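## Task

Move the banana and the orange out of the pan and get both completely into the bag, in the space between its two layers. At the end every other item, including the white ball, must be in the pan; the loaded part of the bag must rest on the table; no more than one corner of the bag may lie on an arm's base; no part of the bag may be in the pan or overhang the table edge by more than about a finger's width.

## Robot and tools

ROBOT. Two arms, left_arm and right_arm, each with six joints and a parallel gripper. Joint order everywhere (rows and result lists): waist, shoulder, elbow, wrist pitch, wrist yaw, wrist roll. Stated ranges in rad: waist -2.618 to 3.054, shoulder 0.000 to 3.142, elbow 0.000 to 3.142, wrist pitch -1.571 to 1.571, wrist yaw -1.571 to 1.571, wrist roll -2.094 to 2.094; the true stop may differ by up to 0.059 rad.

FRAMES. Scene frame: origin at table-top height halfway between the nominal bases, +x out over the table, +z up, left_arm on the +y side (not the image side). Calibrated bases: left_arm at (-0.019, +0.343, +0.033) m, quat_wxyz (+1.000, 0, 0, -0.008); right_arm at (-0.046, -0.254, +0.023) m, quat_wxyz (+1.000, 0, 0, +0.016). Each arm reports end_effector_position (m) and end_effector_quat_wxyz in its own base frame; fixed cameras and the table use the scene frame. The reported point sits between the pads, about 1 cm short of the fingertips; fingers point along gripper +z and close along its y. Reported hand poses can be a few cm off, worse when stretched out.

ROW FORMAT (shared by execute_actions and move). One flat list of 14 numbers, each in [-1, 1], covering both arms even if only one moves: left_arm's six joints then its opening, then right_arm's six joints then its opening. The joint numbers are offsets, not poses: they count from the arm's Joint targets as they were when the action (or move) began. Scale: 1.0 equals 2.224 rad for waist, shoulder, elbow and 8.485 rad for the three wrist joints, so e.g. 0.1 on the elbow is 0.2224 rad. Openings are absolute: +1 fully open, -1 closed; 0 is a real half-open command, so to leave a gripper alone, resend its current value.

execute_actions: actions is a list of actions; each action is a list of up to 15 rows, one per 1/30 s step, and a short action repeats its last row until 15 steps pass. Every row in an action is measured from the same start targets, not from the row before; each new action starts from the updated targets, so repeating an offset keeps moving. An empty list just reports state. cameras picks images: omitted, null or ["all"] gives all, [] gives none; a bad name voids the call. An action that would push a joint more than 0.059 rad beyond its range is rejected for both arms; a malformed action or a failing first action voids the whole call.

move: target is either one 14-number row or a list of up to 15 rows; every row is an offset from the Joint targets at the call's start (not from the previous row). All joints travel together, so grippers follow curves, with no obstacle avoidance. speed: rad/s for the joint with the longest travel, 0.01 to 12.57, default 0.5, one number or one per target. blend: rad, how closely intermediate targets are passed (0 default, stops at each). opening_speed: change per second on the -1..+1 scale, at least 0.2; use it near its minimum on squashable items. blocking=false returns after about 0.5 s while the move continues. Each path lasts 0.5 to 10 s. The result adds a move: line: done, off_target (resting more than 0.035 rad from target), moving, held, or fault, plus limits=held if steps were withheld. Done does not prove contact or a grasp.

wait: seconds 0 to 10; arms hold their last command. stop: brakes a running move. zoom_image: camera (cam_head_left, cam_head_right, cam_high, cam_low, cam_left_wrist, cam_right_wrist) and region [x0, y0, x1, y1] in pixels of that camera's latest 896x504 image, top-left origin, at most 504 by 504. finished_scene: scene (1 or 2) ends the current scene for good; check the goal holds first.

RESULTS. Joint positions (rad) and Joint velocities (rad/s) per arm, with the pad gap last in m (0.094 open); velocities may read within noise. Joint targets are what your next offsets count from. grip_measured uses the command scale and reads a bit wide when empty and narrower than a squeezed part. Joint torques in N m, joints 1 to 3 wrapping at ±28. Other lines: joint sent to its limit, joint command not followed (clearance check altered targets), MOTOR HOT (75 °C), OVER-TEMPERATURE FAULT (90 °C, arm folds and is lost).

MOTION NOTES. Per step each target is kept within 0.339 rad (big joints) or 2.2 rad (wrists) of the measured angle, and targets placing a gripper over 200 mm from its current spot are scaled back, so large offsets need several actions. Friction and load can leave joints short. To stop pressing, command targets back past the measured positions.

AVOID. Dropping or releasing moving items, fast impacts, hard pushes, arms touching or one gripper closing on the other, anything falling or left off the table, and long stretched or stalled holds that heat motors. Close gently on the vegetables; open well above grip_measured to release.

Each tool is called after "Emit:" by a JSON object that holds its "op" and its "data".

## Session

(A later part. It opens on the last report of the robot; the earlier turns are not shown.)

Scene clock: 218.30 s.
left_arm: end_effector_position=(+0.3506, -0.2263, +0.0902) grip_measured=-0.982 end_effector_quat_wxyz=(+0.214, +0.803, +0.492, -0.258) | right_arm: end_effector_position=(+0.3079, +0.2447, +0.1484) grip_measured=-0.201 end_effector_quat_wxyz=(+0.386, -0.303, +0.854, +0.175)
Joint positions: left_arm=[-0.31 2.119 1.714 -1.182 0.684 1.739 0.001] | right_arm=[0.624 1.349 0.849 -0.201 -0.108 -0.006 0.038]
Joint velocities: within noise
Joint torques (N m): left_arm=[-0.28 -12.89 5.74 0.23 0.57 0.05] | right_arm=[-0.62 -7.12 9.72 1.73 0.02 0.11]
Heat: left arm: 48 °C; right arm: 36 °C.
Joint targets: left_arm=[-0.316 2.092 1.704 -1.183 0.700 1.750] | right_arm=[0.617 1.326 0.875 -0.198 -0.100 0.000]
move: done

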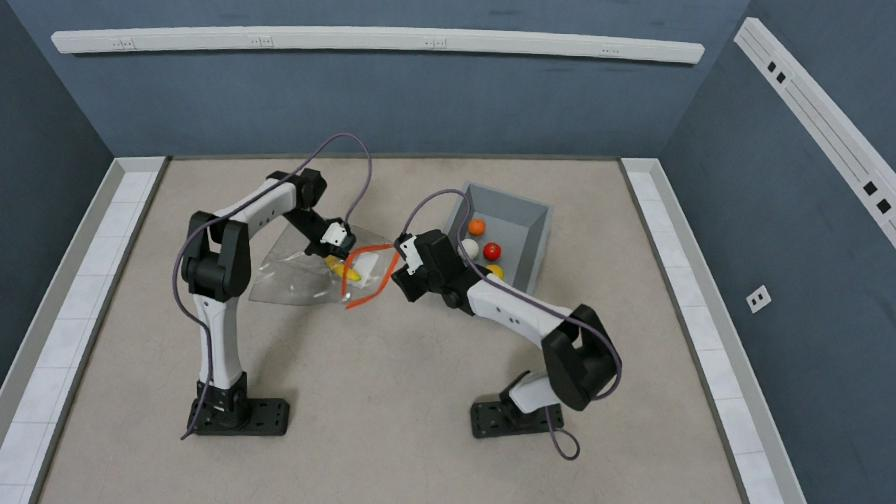

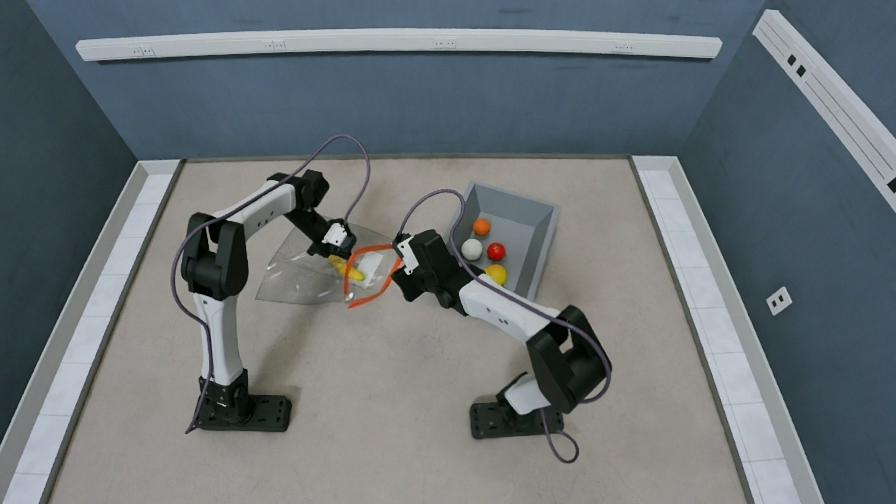

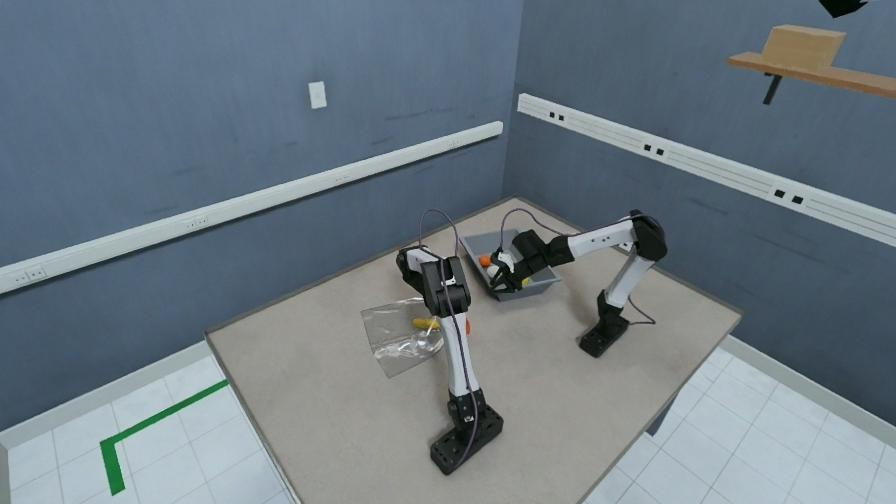

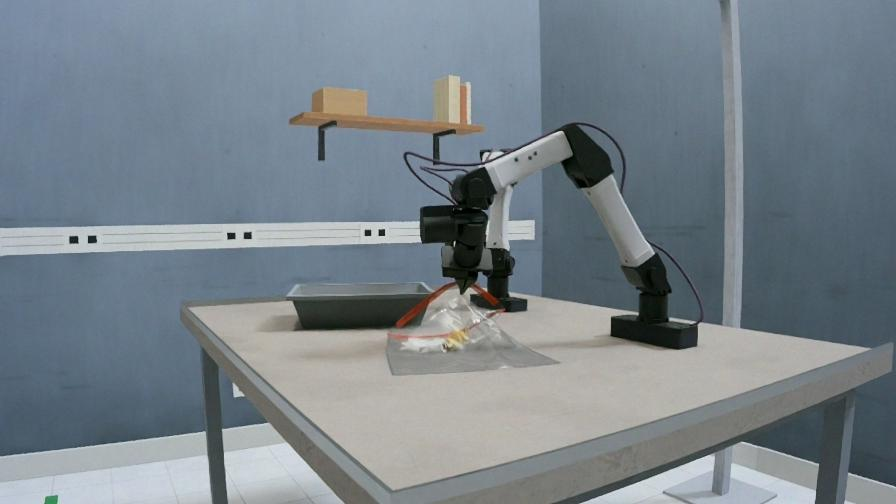

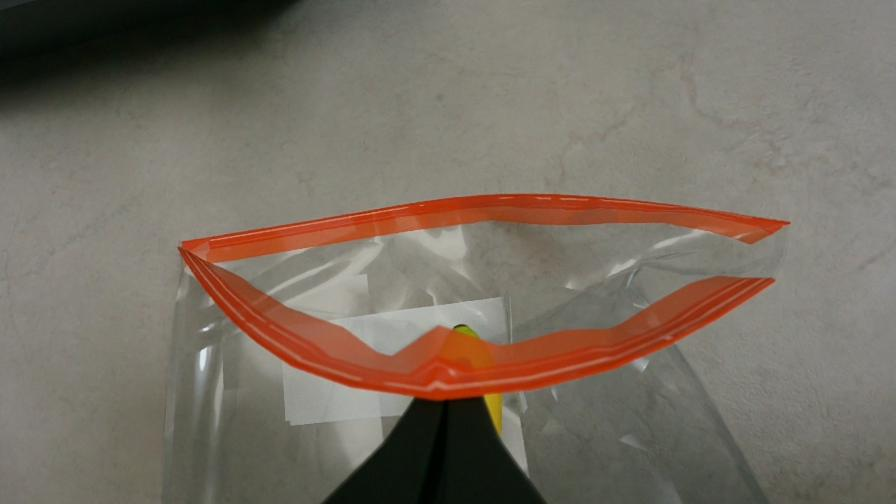

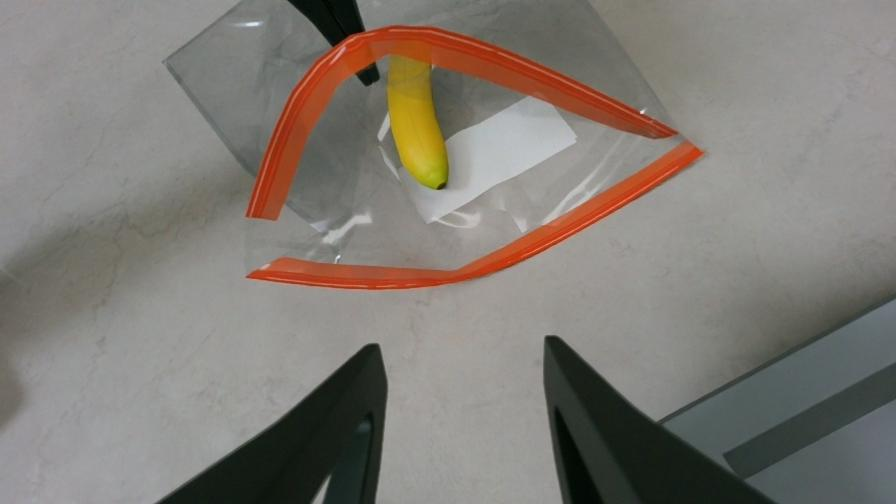

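Emit:
{"op": "move", "data": {"target": [0,0,0,0,0,0,-1,-0.2743,0.3476,0.4789,-0.0994,0.0118,-0.165,0.6], "speed": 0.8, "cameras": ["cam_head_left","cam_right_wrist"]}}

Scene clock: 222.67 s.
left_arm: end_effector_position=(+0.3506, -0.2263, +0.0902) grip_measured=-0.982 end_effector_quat_wxyz=(+0.214, +0.803, +0.492, -0.258) | right_arm: end_effector_position=(+0.4879, +0.0035, +0.1288) grip_measured=+0.599 end_effector_quat_wxyz=(+0.138, -0.633, +0.753, -0.111)
Joint positions: left_arm=[-0.31 2.119 1.714 -1.182 0.684 1.739 0.001] | right_arm=[0.005 2.088 1.912 -1.039 -0.006 -1.392 0.075]
Joint velocities: within noise
Joint torques (N m): left_arm=[-0.23 -12.89 5.78 0.23 0.57 0.05] | right_arm=[0.13 -9.91 9.36 0.88 -0.02 0.02]
Heat: left arm: 47 °C; right arm: 36 °C.
Joint targets: left_arm=[-0.316 2.092 1.704 -1.183 0.700 1.750] | right_arm=[0.007 2.099 1.940 -1.042 0.000 -1.400]
move: done
Images, in order (width x height): cam_head_left 896x504, cam_right_wrist 896x504.

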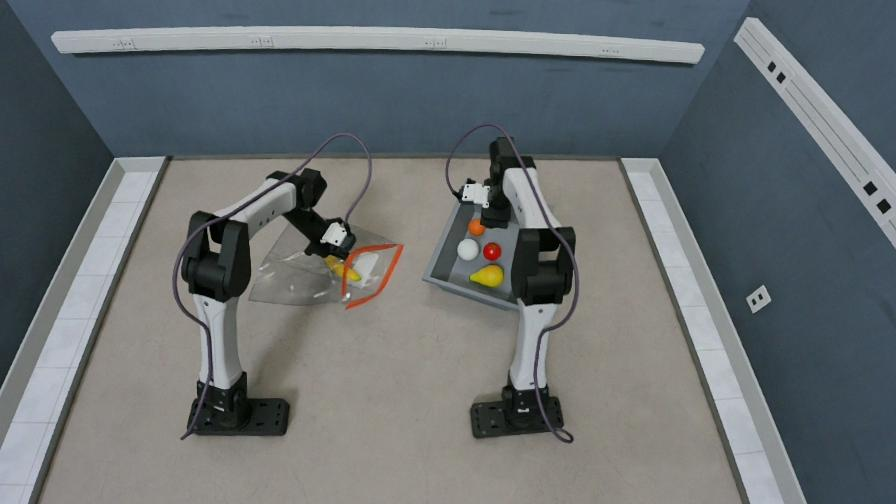

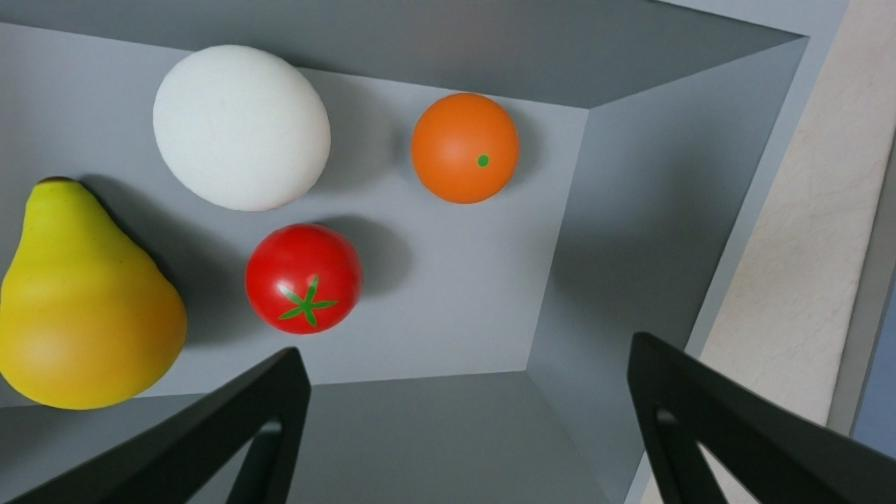

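Emit:
{"op": "move", "data": {"target": [0,0,0,0,0,0,-1,0.0085,0.1888,0.2073,-0.0224,0,0,0.6], "speed": 0.5, "cameras": ["cam_right_wrist"]}}

Scene clock: 224.80 s.
left_arm: end_effector_position=(+0.3506, -0.2263, +0.0902) grip_measured=-0.982 end_effector_quat_wxyz=(+0.214, +0.803, +0.492, -0.258) | right_arm: end_effector_position=(+0.5348, +0.0117, +0.0556) grip_measured=+0.599 end_effector_quat_wxyz=(+0.083, -0.646, +0.756, -0.064)
Joint positions: left_arm=[-0.31 2.119 1.714 -1.182 0.684 1.739 0.001] | right_arm=[0.02 2.509 2.375 -1.227 -0.006 -1.393 0.075]
Joint velocities: within noise
Joint torques (N m): left_arm=[-0.24 -12.88 5.78 0.23 0.58 0.05] | right_arm=[0.66 -12.57 8.94 0.56 -0.02 -0.02]
Heat: left arm: 47 °C; right arm: 36 °C.
Joint targets: left_arm=[-0.316 2.092 1.704 -1.183 0.699 1.750] | right_arm=[0.026 2.519 2.401 -1.232 0.000 -1.400]
move: done
Images, in order (width x height): cam_right_wrist 896x504.

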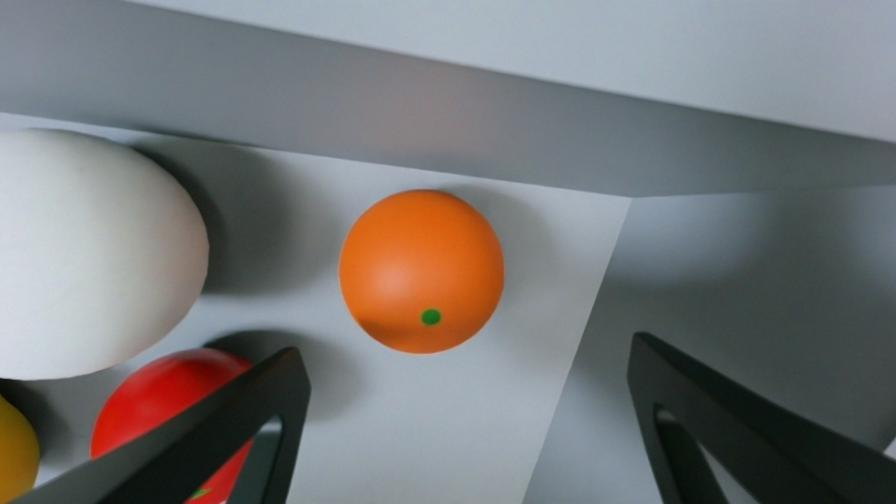

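Emit:
{"op": "move", "data": {"target": [[0,0,0,0,0,0,-1,-0.0018,-0.0364,-0.0665,0.0079,0,0,0.6],[0,0,0,0,0,0,-1,-0.0018,-0.0117,-0.0994,0.023,0,0,0.6]], "speed": 0.25, "cameras": ["cam_right_wrist"]}}

Scene clock: 227.23 s.
left_arm: end_effector_position=(+0.3506, -0.2263, +0.0902) grip_measured=-0.982 end_effector_quat_wxyz=(+0.214, +0.803, +0.492, -0.258) | right_arm: end_effector_position=(+0.5338, +0.0156, +0.0098) grip_measured=+0.599 end_effector_quat_wxyz=(+0.086, -0.649, +0.754, -0.055)
Joint positions: left_arm=[-0.31 2.119 1.714 -1.182 0.684 1.739 0.001] | right_arm=[0.021 2.508 2.192 -1.051 -0.025 -1.397 0.075]
Joint velocities: within noise
Joint torques (N m): left_arm=[-0.29 -12.86 5.81 0.24 0.57 0.05] | right_arm=[0.14 -14.79 5.3 0.78 0.14 0.03]
Heat: left arm: 47 °C; right arm: 37 °C.
Joint targets: left_arm=[-0.316 2.092 1.704 -1.183 0.699 1.750] | right_arm=[0.022 2.493 2.180 -1.036 0.000 -1.400]
move: done
Images, in order (width x height): cam_right_wrist 896x504.

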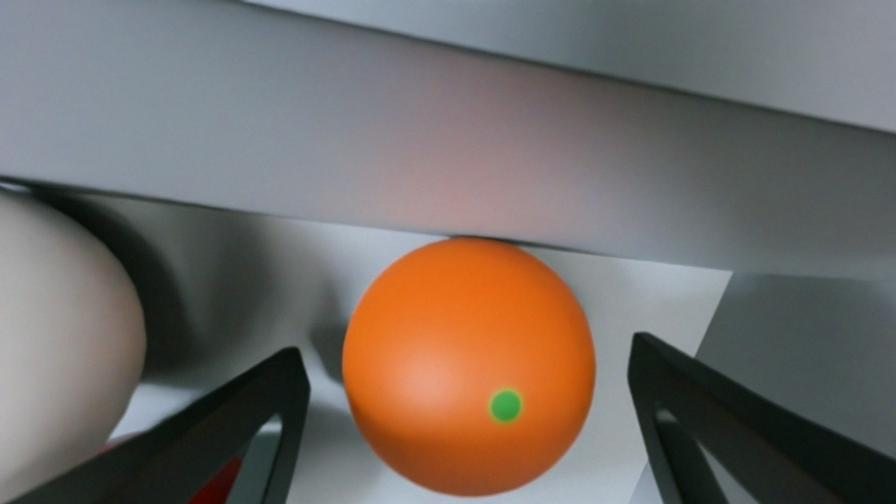

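Emit:
{"op": "move", "data": {"target": [0,0,0,0,0,0,-1,0,0,0,0,0,0,-0.15], "opening_speed": 0.25, "cameras": ["cam_right_wrist"]}}

Scene clock: 230.70 s.
left_arm: end_effector_position=(+0.3506, -0.2263, +0.0902) grip_measured=-0.982 end_effector_quat_wxyz=(+0.214, +0.803, +0.492, -0.258) | right_arm: end_effector_position=(+0.5339, +0.0156, +0.0098) grip_measured=-0.146 end_effector_quat_wxyz=(+0.087, -0.649, +0.754, -0.055)
Joint positions: left_arm=[-0.31 2.119 1.714 -1.182 0.684 1.739 0.001] | right_arm=[0.021 2.508 2.192 -1.051 -0.025 -1.397 0.04]
Joint velocities: within noise
Joint torques (N m): left_arm=[-0.27 -12.89 5.78 0.23 0.57 0.05] | right_arm=[0.14 -14.78 5.29 0.77 0.14 0.02]
Heat: left arm: 47 °C; right arm: 39 °C.
Joint targets: left_arm=[-0.316 2.092 1.704 -1.183 0.699 1.750] | right_arm=[0.022 2.493 2.180 -1.037 0.000 -1.400]
move: done
Images, in order (width x height): cam_right_wrist 896x504.

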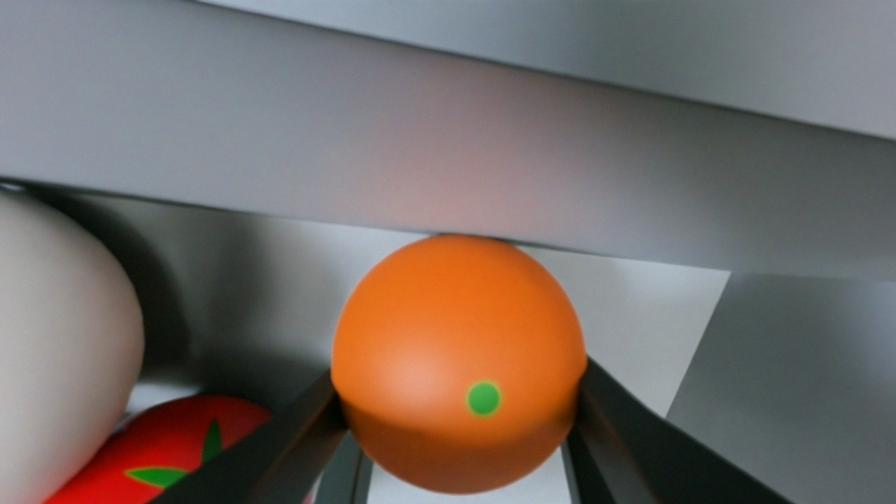

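Emit:
{"op": "move", "data": {"target": [[0,0,0,0,0,0,-1,0,0,0,0,0,0,-0.5],[0,0,0,0,0,0,-1,0,-0.0247,0.0329,-0.0151,0,0,-0.5],[0,0,0,0,0,0,-1,0,-0.1772,-0.1079,-0.0006,0,0,-0.5]], "opening_speed": 0.3, "cameras": ["cam_right_wrist","cam_head_left"]}}

Scene clock: 233.97 s.
left_arm: end_effector_position=(+0.3506, -0.2264, +0.0902) grip_measured=-0.982 end_effector_quat_wxyz=(+0.214, +0.803, +0.492, -0.259) | right_arm: end_effector_position=(+0.4909, +0.0115, +0.1112) grip_measured=-0.210 end_effector_quat_wxyz=(+0.123, -0.644, +0.749, -0.096)
Joint positions: left_arm=[-0.31 2.119 1.714 -1.182 0.684 1.739 0.001] | right_arm=[0.021 2.144 1.943 -1.057 -0.008 -1.397 0.037]
Joint velocities: within noise
Joint torques (N m): left_arm=[-0.24 -12.88 5.81 0.24 0.58 0.06] | right_arm=[0.17 -15.31 6.31 0.97 -0.02 0.04]
Heat: left arm: 47 °C; right arm: 40 °C.
Joint targets: left_arm=[-0.316 2.092 1.704 -1.183 0.700 1.750] | right_arm=[0.022 2.099 1.940 -1.041 0.000 -1.400]
move: off_target (right_arm); right_arm: the shoulder is farthest, 0.046 rad from its target
Images, in order (width x height): cam_head_left 896x504, cam_right_wrist 896x504.

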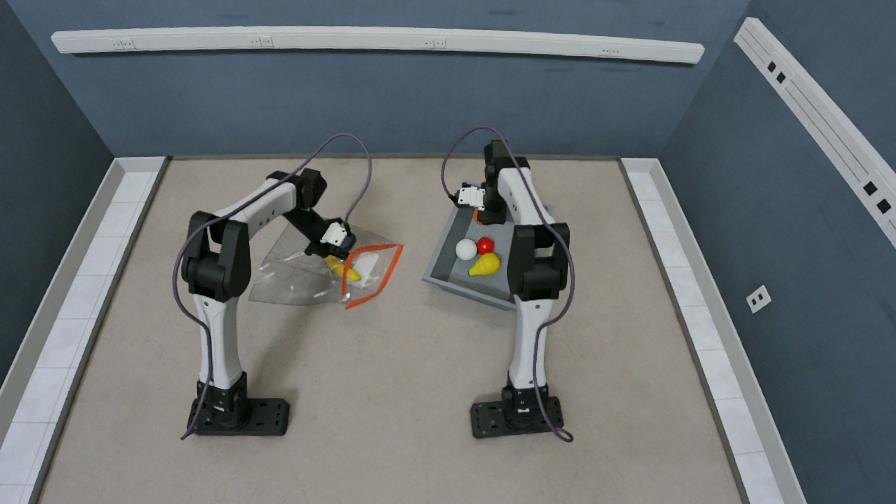

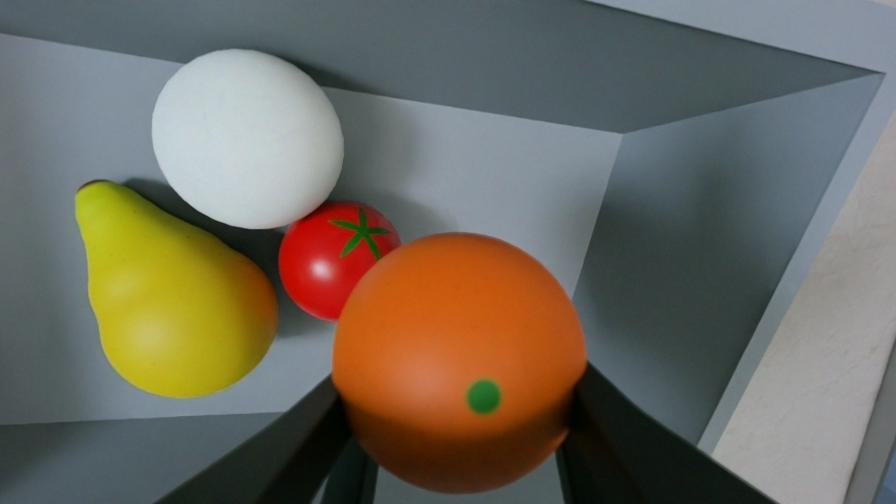

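Emit:
{"op": "move", "data": {"target": [[0,0,0,0,0,0,-1,0,-0.2194,-0.1857,0.0147,0,0.03,-0.5],[0,0,0,0,0,0,-1,0.2145,-0.3512,-0.4501,0.0907,-0.0177,0.165,-0.5]], "speed": 0.7, "blend": 0.1, "cameras": ["cam_left_wrist","cam_right_wrist"]}}

Scene clock: 237.93 s.
left_arm: end_effector_position=(+0.3506, -0.2264, +0.0902) grip_measured=-0.982 end_effector_quat_wxyz=(+0.214, +0.803, +0.492, -0.259) | right_arm: end_effector_position=(+0.3383, +0.2092, +0.1721) grip_measured=-0.210 end_effector_quat_wxyz=(+0.393, -0.253, +0.869, +0.163)
Joint positions: left_arm=[-0.31 2.119 1.714 -1.182 0.684 1.739 0.001] | right_arm=[0.493 1.347 0.941 -0.294 -0.14 -0.008 0.037]
Joint velocities: within noise
Joint torques (N m): left_arm=[-0.24 -12.92 5.79 0.24 0.57 0.05] | right_arm=[0.61 -7.79 7.12 1.96 -0.19 0.09]
Heat: left arm: 47 °C; right arm: 41 °C.
Joint targets: left_arm=[-0.316 2.092 1.704 -1.183 0.700 1.750] | right_arm=[0.499 1.318 0.939 -0.272 -0.150 0.000]
move: done
Images, in order (width x height): cam_left_wrist 896x504, cam_right_wrist 896x504.

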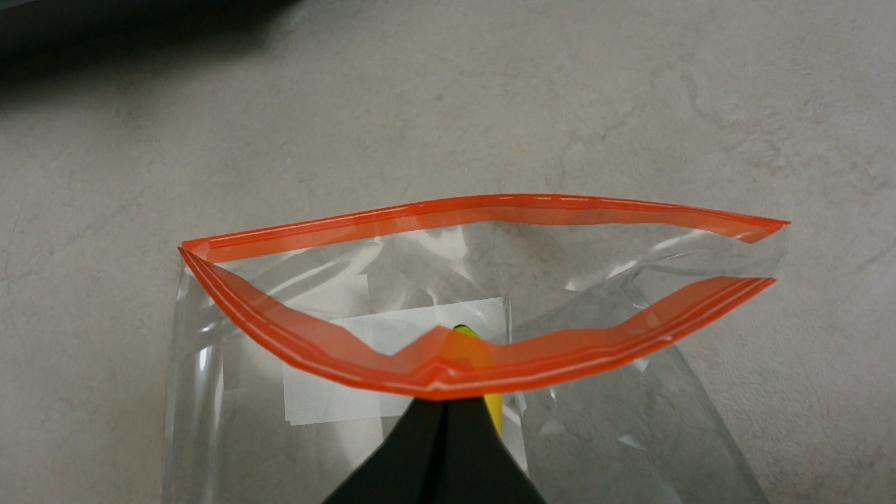

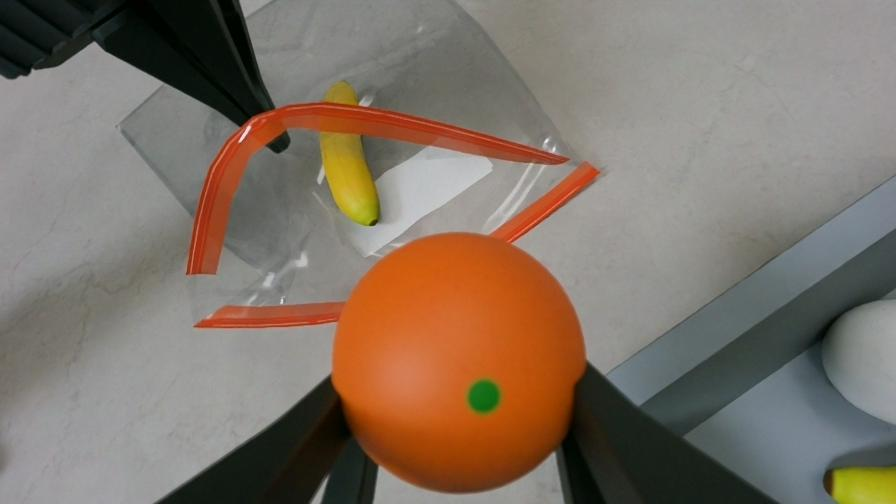

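Emit:
{"op": "move", "data": {"target": [[0,0,0,0,0,0,-1,0.027,0.125,-0.1673,0.0767,0,0,-0.5],[0,0,0,0,0,0,-1,0.0432,0.2442,-0.0202,0.0694,0,0,-0.5]], "speed": 0.4, "cameras": ["cam_low","cam_left_wrist","cam_right_wrist"]}}

Emit:
{"op": "zoom_image", "data": {"camera": "cam_low", "region": [370, 200, 570, 380]}}

Scene clock: 241.23 s.
left_arm: end_effector_position=(+0.3506, -0.2264, +0.0902) grip_measured=-0.982 end_effector_quat_wxyz=(+0.214, +0.803, +0.492, -0.259) | right_arm: end_effector_position=(+0.3777, +0.2819, +0.0464) grip_measured=-0.210 end_effector_quat_wxyz=(+0.399, -0.293, +0.849, +0.187)
Joint positions: left_arm=[-0.31 2.119 1.714 -1.182 0.684 1.739 0.001] | right_arm=[0.589 1.849 0.869 0.313 -0.142 -0.006 0.037]
Joint velocities: within noise
Joint torques (N m): left_arm=[-0.28 -12.9 5.79 0.23 0.58 0.05] | right_arm=[0.61 -7.24 8.39 1.76 -0.14 0.1]
Heat: left arm: 47 °C; right arm: 40 °C.
Joint targets: left_arm=[-0.316 2.092 1.704 -1.183 0.700 1.750] | right_arm=[0.595 1.861 0.894 0.317 -0.150 0.000]
move: done
Images, in order (width x height): cam_low 896x504, cam_left_wrist 896x504, cam_right_wrist 896x504.

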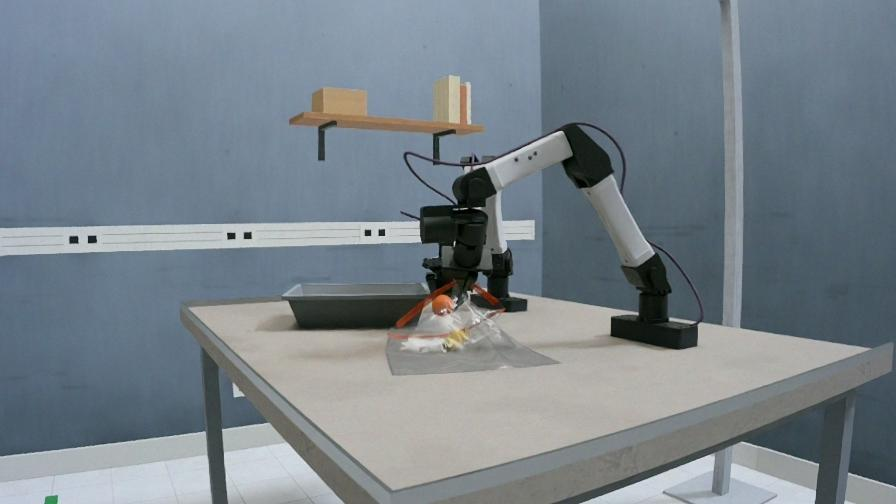

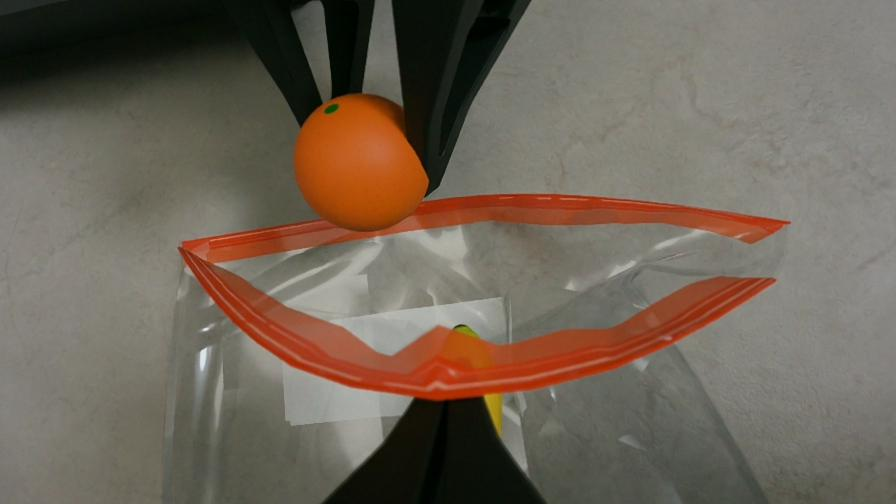

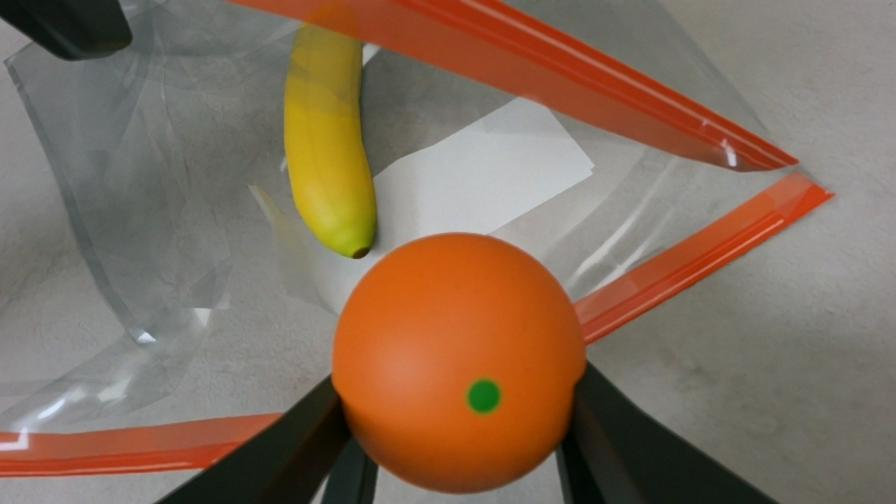

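Scaled by 2.520 from the camera's 896x504 image, which has a finer 1280x720 frame.

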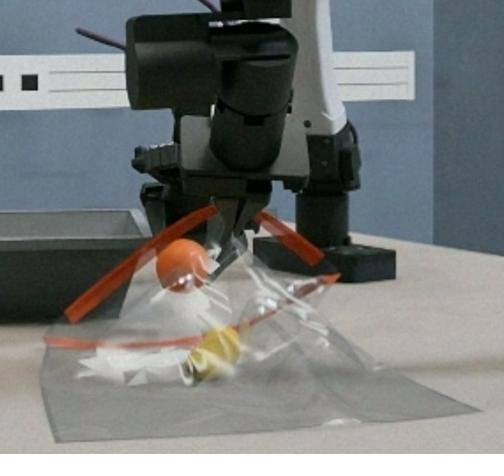

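Emit:
{"op": "move", "data": {"target": [[0,0,0,0,0,0,-1,0,0.0274,-0.0108,0.01,0,0,-0.5],[0,0,0,0,0,0,-1,0.009,0.1407,0.1796,-0.0103,0,0,-0.5]], "speed": 0.3, "cameras": ["cam_low","cam_left_wrist","cam_right_wrist"]}}

Emit:
{"op": "zoom_image", "data": {"camera": "cam_low", "region": [370, 200, 570, 380]}}

Scene clock: 244.00 s.
left_arm: end_effector_position=(+0.3506, -0.2264, +0.0902) grip_measured=-0.982 end_effector_quat_wxyz=(+0.214, +0.803, +0.492, -0.259) | right_arm: end_effector_position=(+0.4442, +0.3392, +0.0283) grip_measured=-0.210 end_effector_quat_wxyz=(+0.396, -0.301, +0.846, +0.191)
Joint positions: left_arm=[-0.31 2.119 1.714 -1.182 0.684 1.739 0.001] | right_arm=[0.608 2.16 1.266 0.224 -0.144 -0.006 0.037]
Joint velocities: within noise
Joint torques (N m): left_arm=[-0.25 -12.9 5.76 0.23 0.57 0.05] | right_arm=[0.69 -9.84 8.9 1.81 -0.12 0.1]
Heat: left arm: 47 °C; right arm: 40 °C.
Joint targets: left_arm=[-0.316 2.092 1.704 -1.183 0.700 1.750] | right_arm=[0.615 2.174 1.294 0.230 -0.150 0.000]
move: done
Images, in order (width x height): cam_low 896x504, cam_left_wrist 896x504, cam_right_wrist 896x504.

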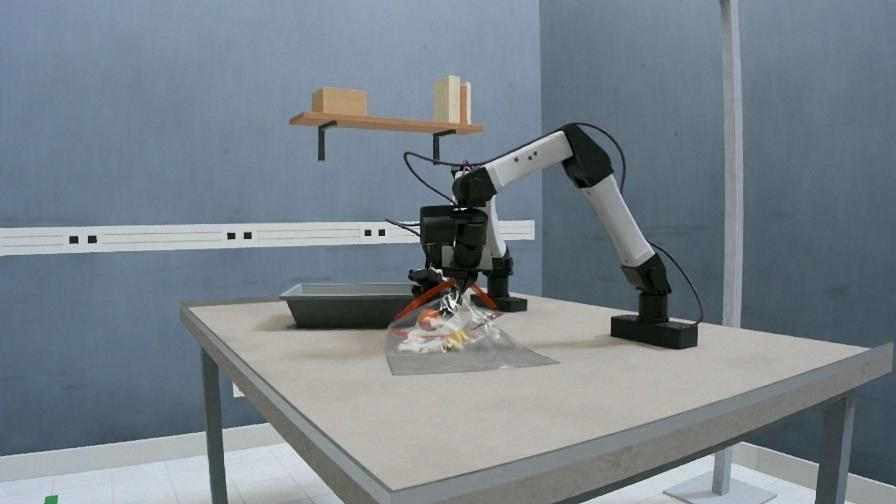

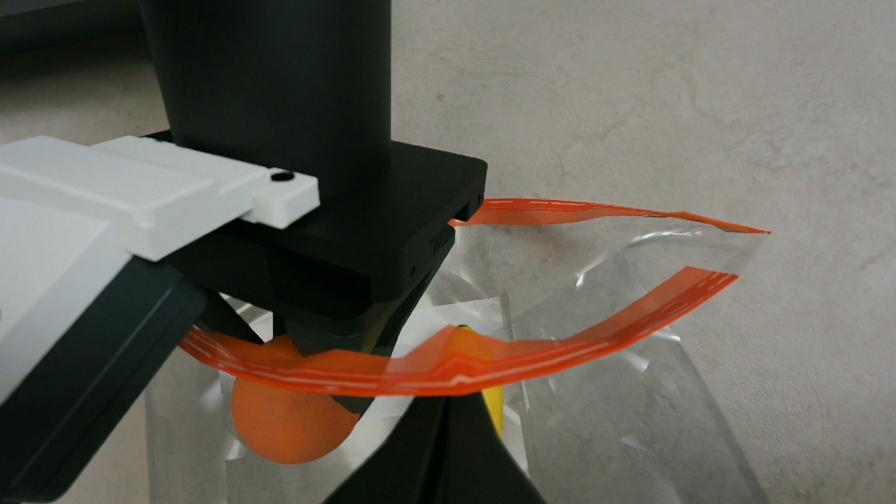

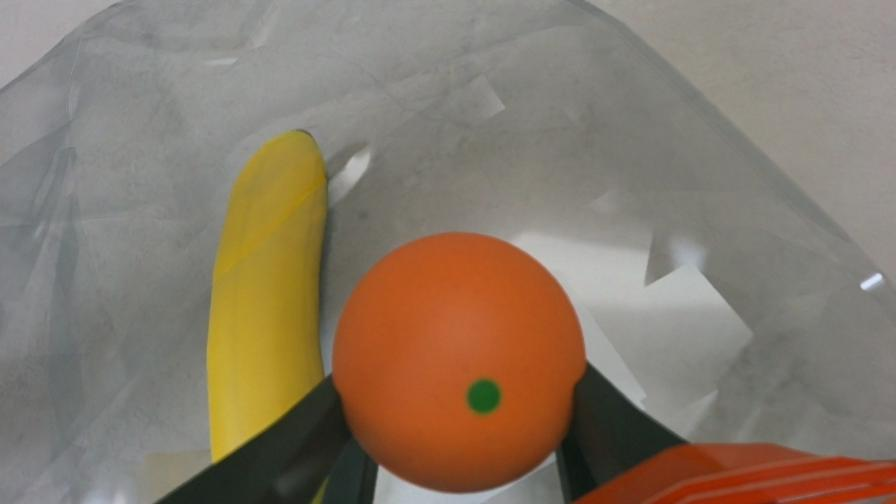

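Scaled by 2.520 from the camera's 896x504 image, which has a finer 1280x720 frame.

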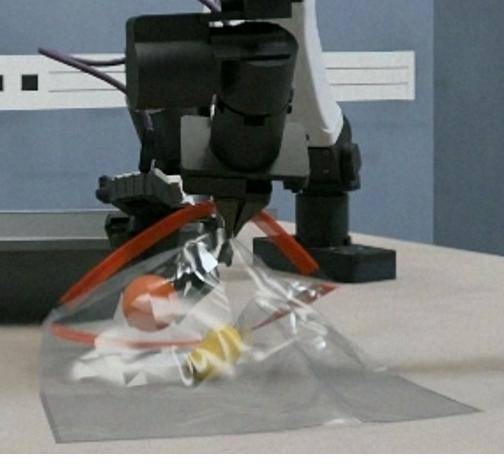

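Emit:
{"op": "move", "data": {"target": [[0,0,0,0,0,0,-1,0,0.0265,0,0.007,0,0,-0.5],[0,0,0,0,0,0,-1,0,0.0265,0,0.007,0,0,0.3]], "opening_speed": 0.4, "speed": 0.2, "cameras": ["cam_left_wrist","cam_right_wrist"]}}

Emit:
{"op": "zoom_image", "data": {"camera": "cam_left_wrist", "region": [0, 200, 504, 504]}}

Scene clock: 251.33 s.
left_arm: end_effector_position=(+0.3506, -0.2264, +0.0902) grip_measured=-0.982 end_effector_quat_wxyz=(+0.214, +0.803, +0.492, -0.259) | right_arm: end_effector_position=(+0.4450, +0.3397, +0.0043) grip_measured=+0.299 end_effector_quat_wxyz=(+0.389, -0.302, +0.850, +0.189)
Joint positions: left_arm=[-0.31 2.119 1.714 -1.182 0.684 1.739 0.001] | right_arm=[0.608 2.22 1.266 0.268 -0.144 -0.006 0.061]
Joint velocities: within noise
Joint torques (N m): left_arm=[-0.24 -12.88 5.81 0.24 0.57 0.05] | right_arm=[0.75 -10.18 8.66 1.89 -0.13 0.1]
Heat: left arm: 47 °C; right arm: 42 °C.
Joint targets: left_arm=[-0.316 2.092 1.704 -1.183 0.700 1.750] | right_arm=[0.615 2.233 1.294 0.289 -0.150 0.000]
move: done
Images, in order (width x height): cam_left_wrist 896x504, cam_right_wrist 896x504.

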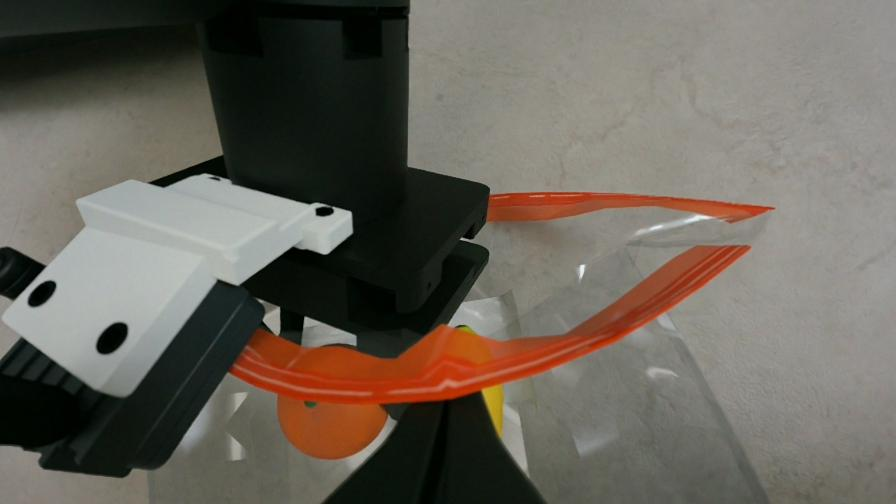

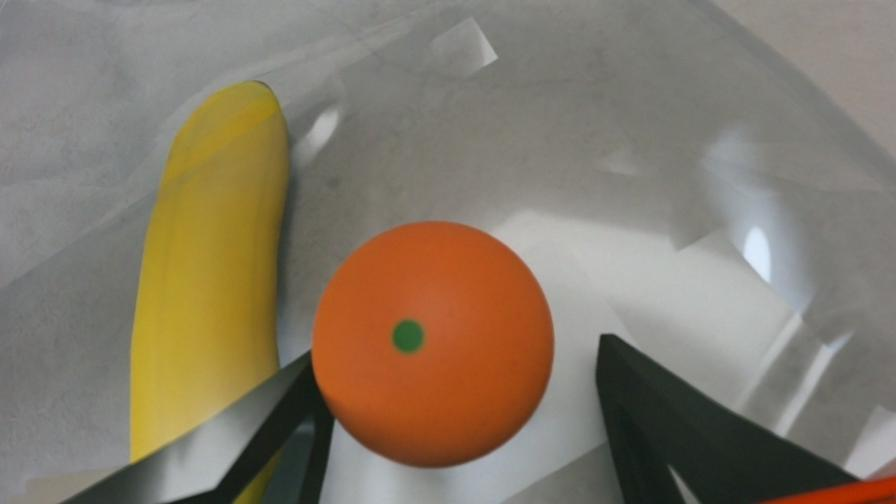

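Scaled by 1.000.

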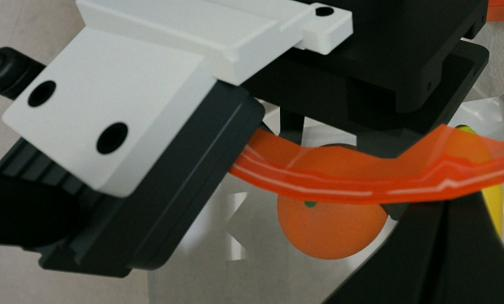

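Emit:
{"op": "move", "data": {"target": [[0,0,0,0,0,0,-1,-0.009,-0.1398,-0.1906,0.0133,0,0,0.3],[0,0,0,0,0,0,-1,-0.0252,-0.2864,-0.3269,0.0106,0,0,0.3],[0,0,0,0,0,0,-1,-0.0252,-0.4114,-0.1596,-0.066,0,0,0.3]], "speed": 0.4}}

Scene clock: 256.13 s.
left_arm: end_effector_position=(+0.3506, -0.2264, +0.0902) grip_measured=-0.982 end_effector_quat_wxyz=(+0.214, +0.803, +0.492, -0.259) | right_arm: end_effector_position=(+0.3191, +0.2323, +0.1658) grip_measured=+0.299 end_effector_quat_wxyz=(+0.385, -0.285, +0.859, +0.179)
Joint positions: left_arm=[-0.31 2.119 1.714 -1.182 0.684 1.739 0.001] | right_arm=[0.566 1.34 0.912 -0.274 -0.145 -0.006 0.061]
Joint velocities: within noise
Joint torques (N m): left_arm=[-0.28 -12.88 5.79 0.24 0.57 0.05] | right_arm=[-0.64 -7.15 9.81 1.71 -0.13 0.11]
Heat: left arm: 47 °C; right arm: 42 °C.
Joint targets: left_arm=[-0.316 2.092 1.704 -1.183 0.700 1.750] | right_arm=[0.559 1.318 0.938 -0.271 -0.150 0.000]
move: done

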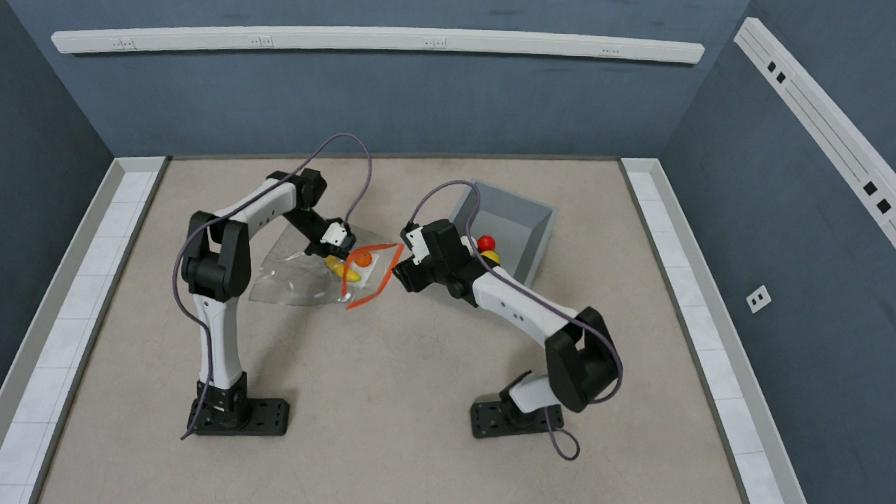

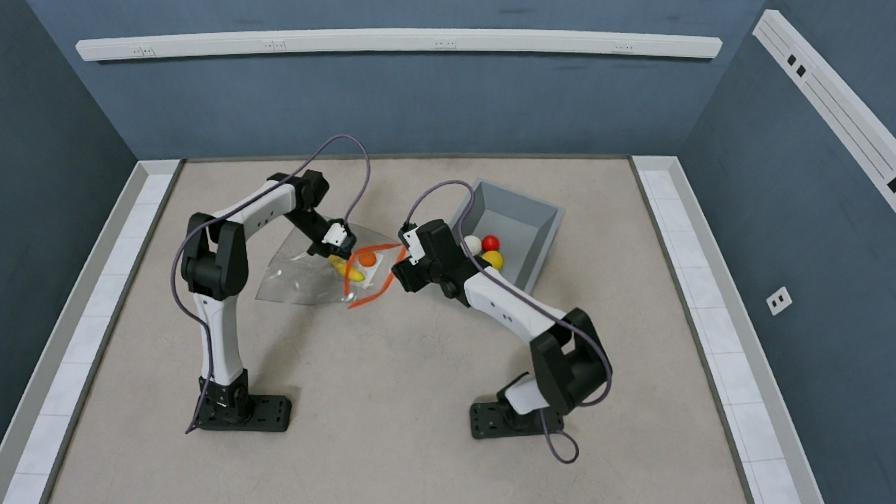

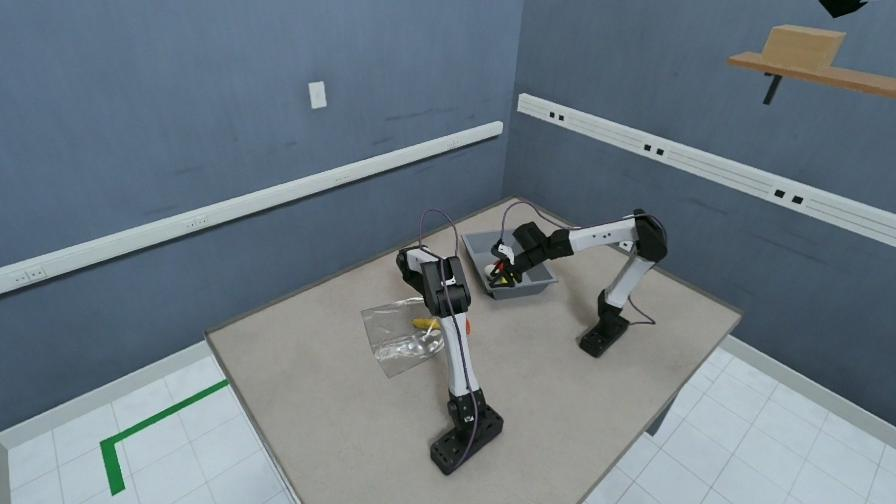

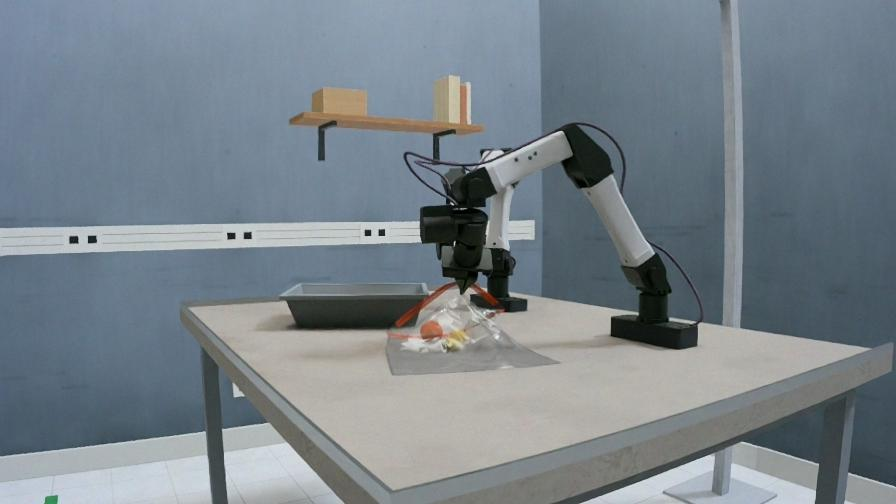

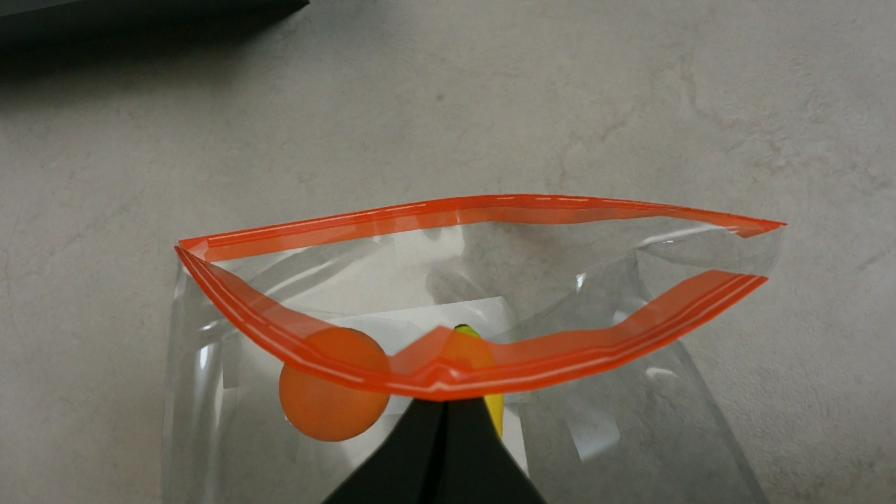

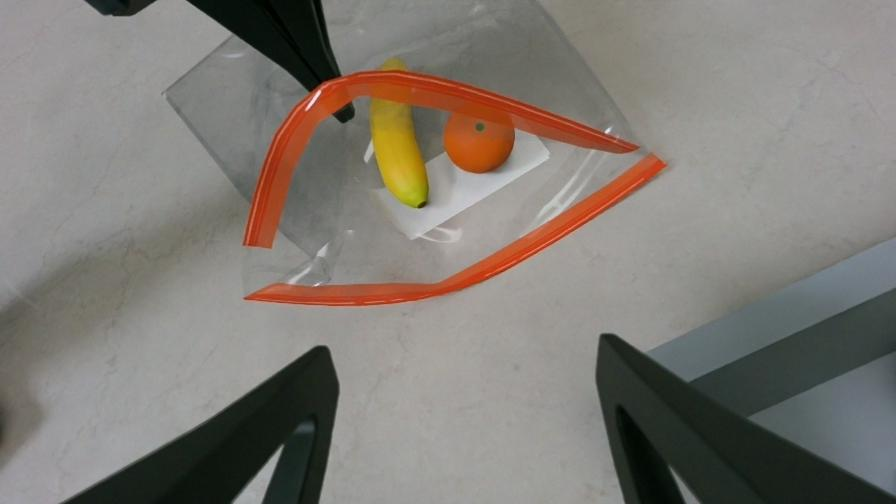

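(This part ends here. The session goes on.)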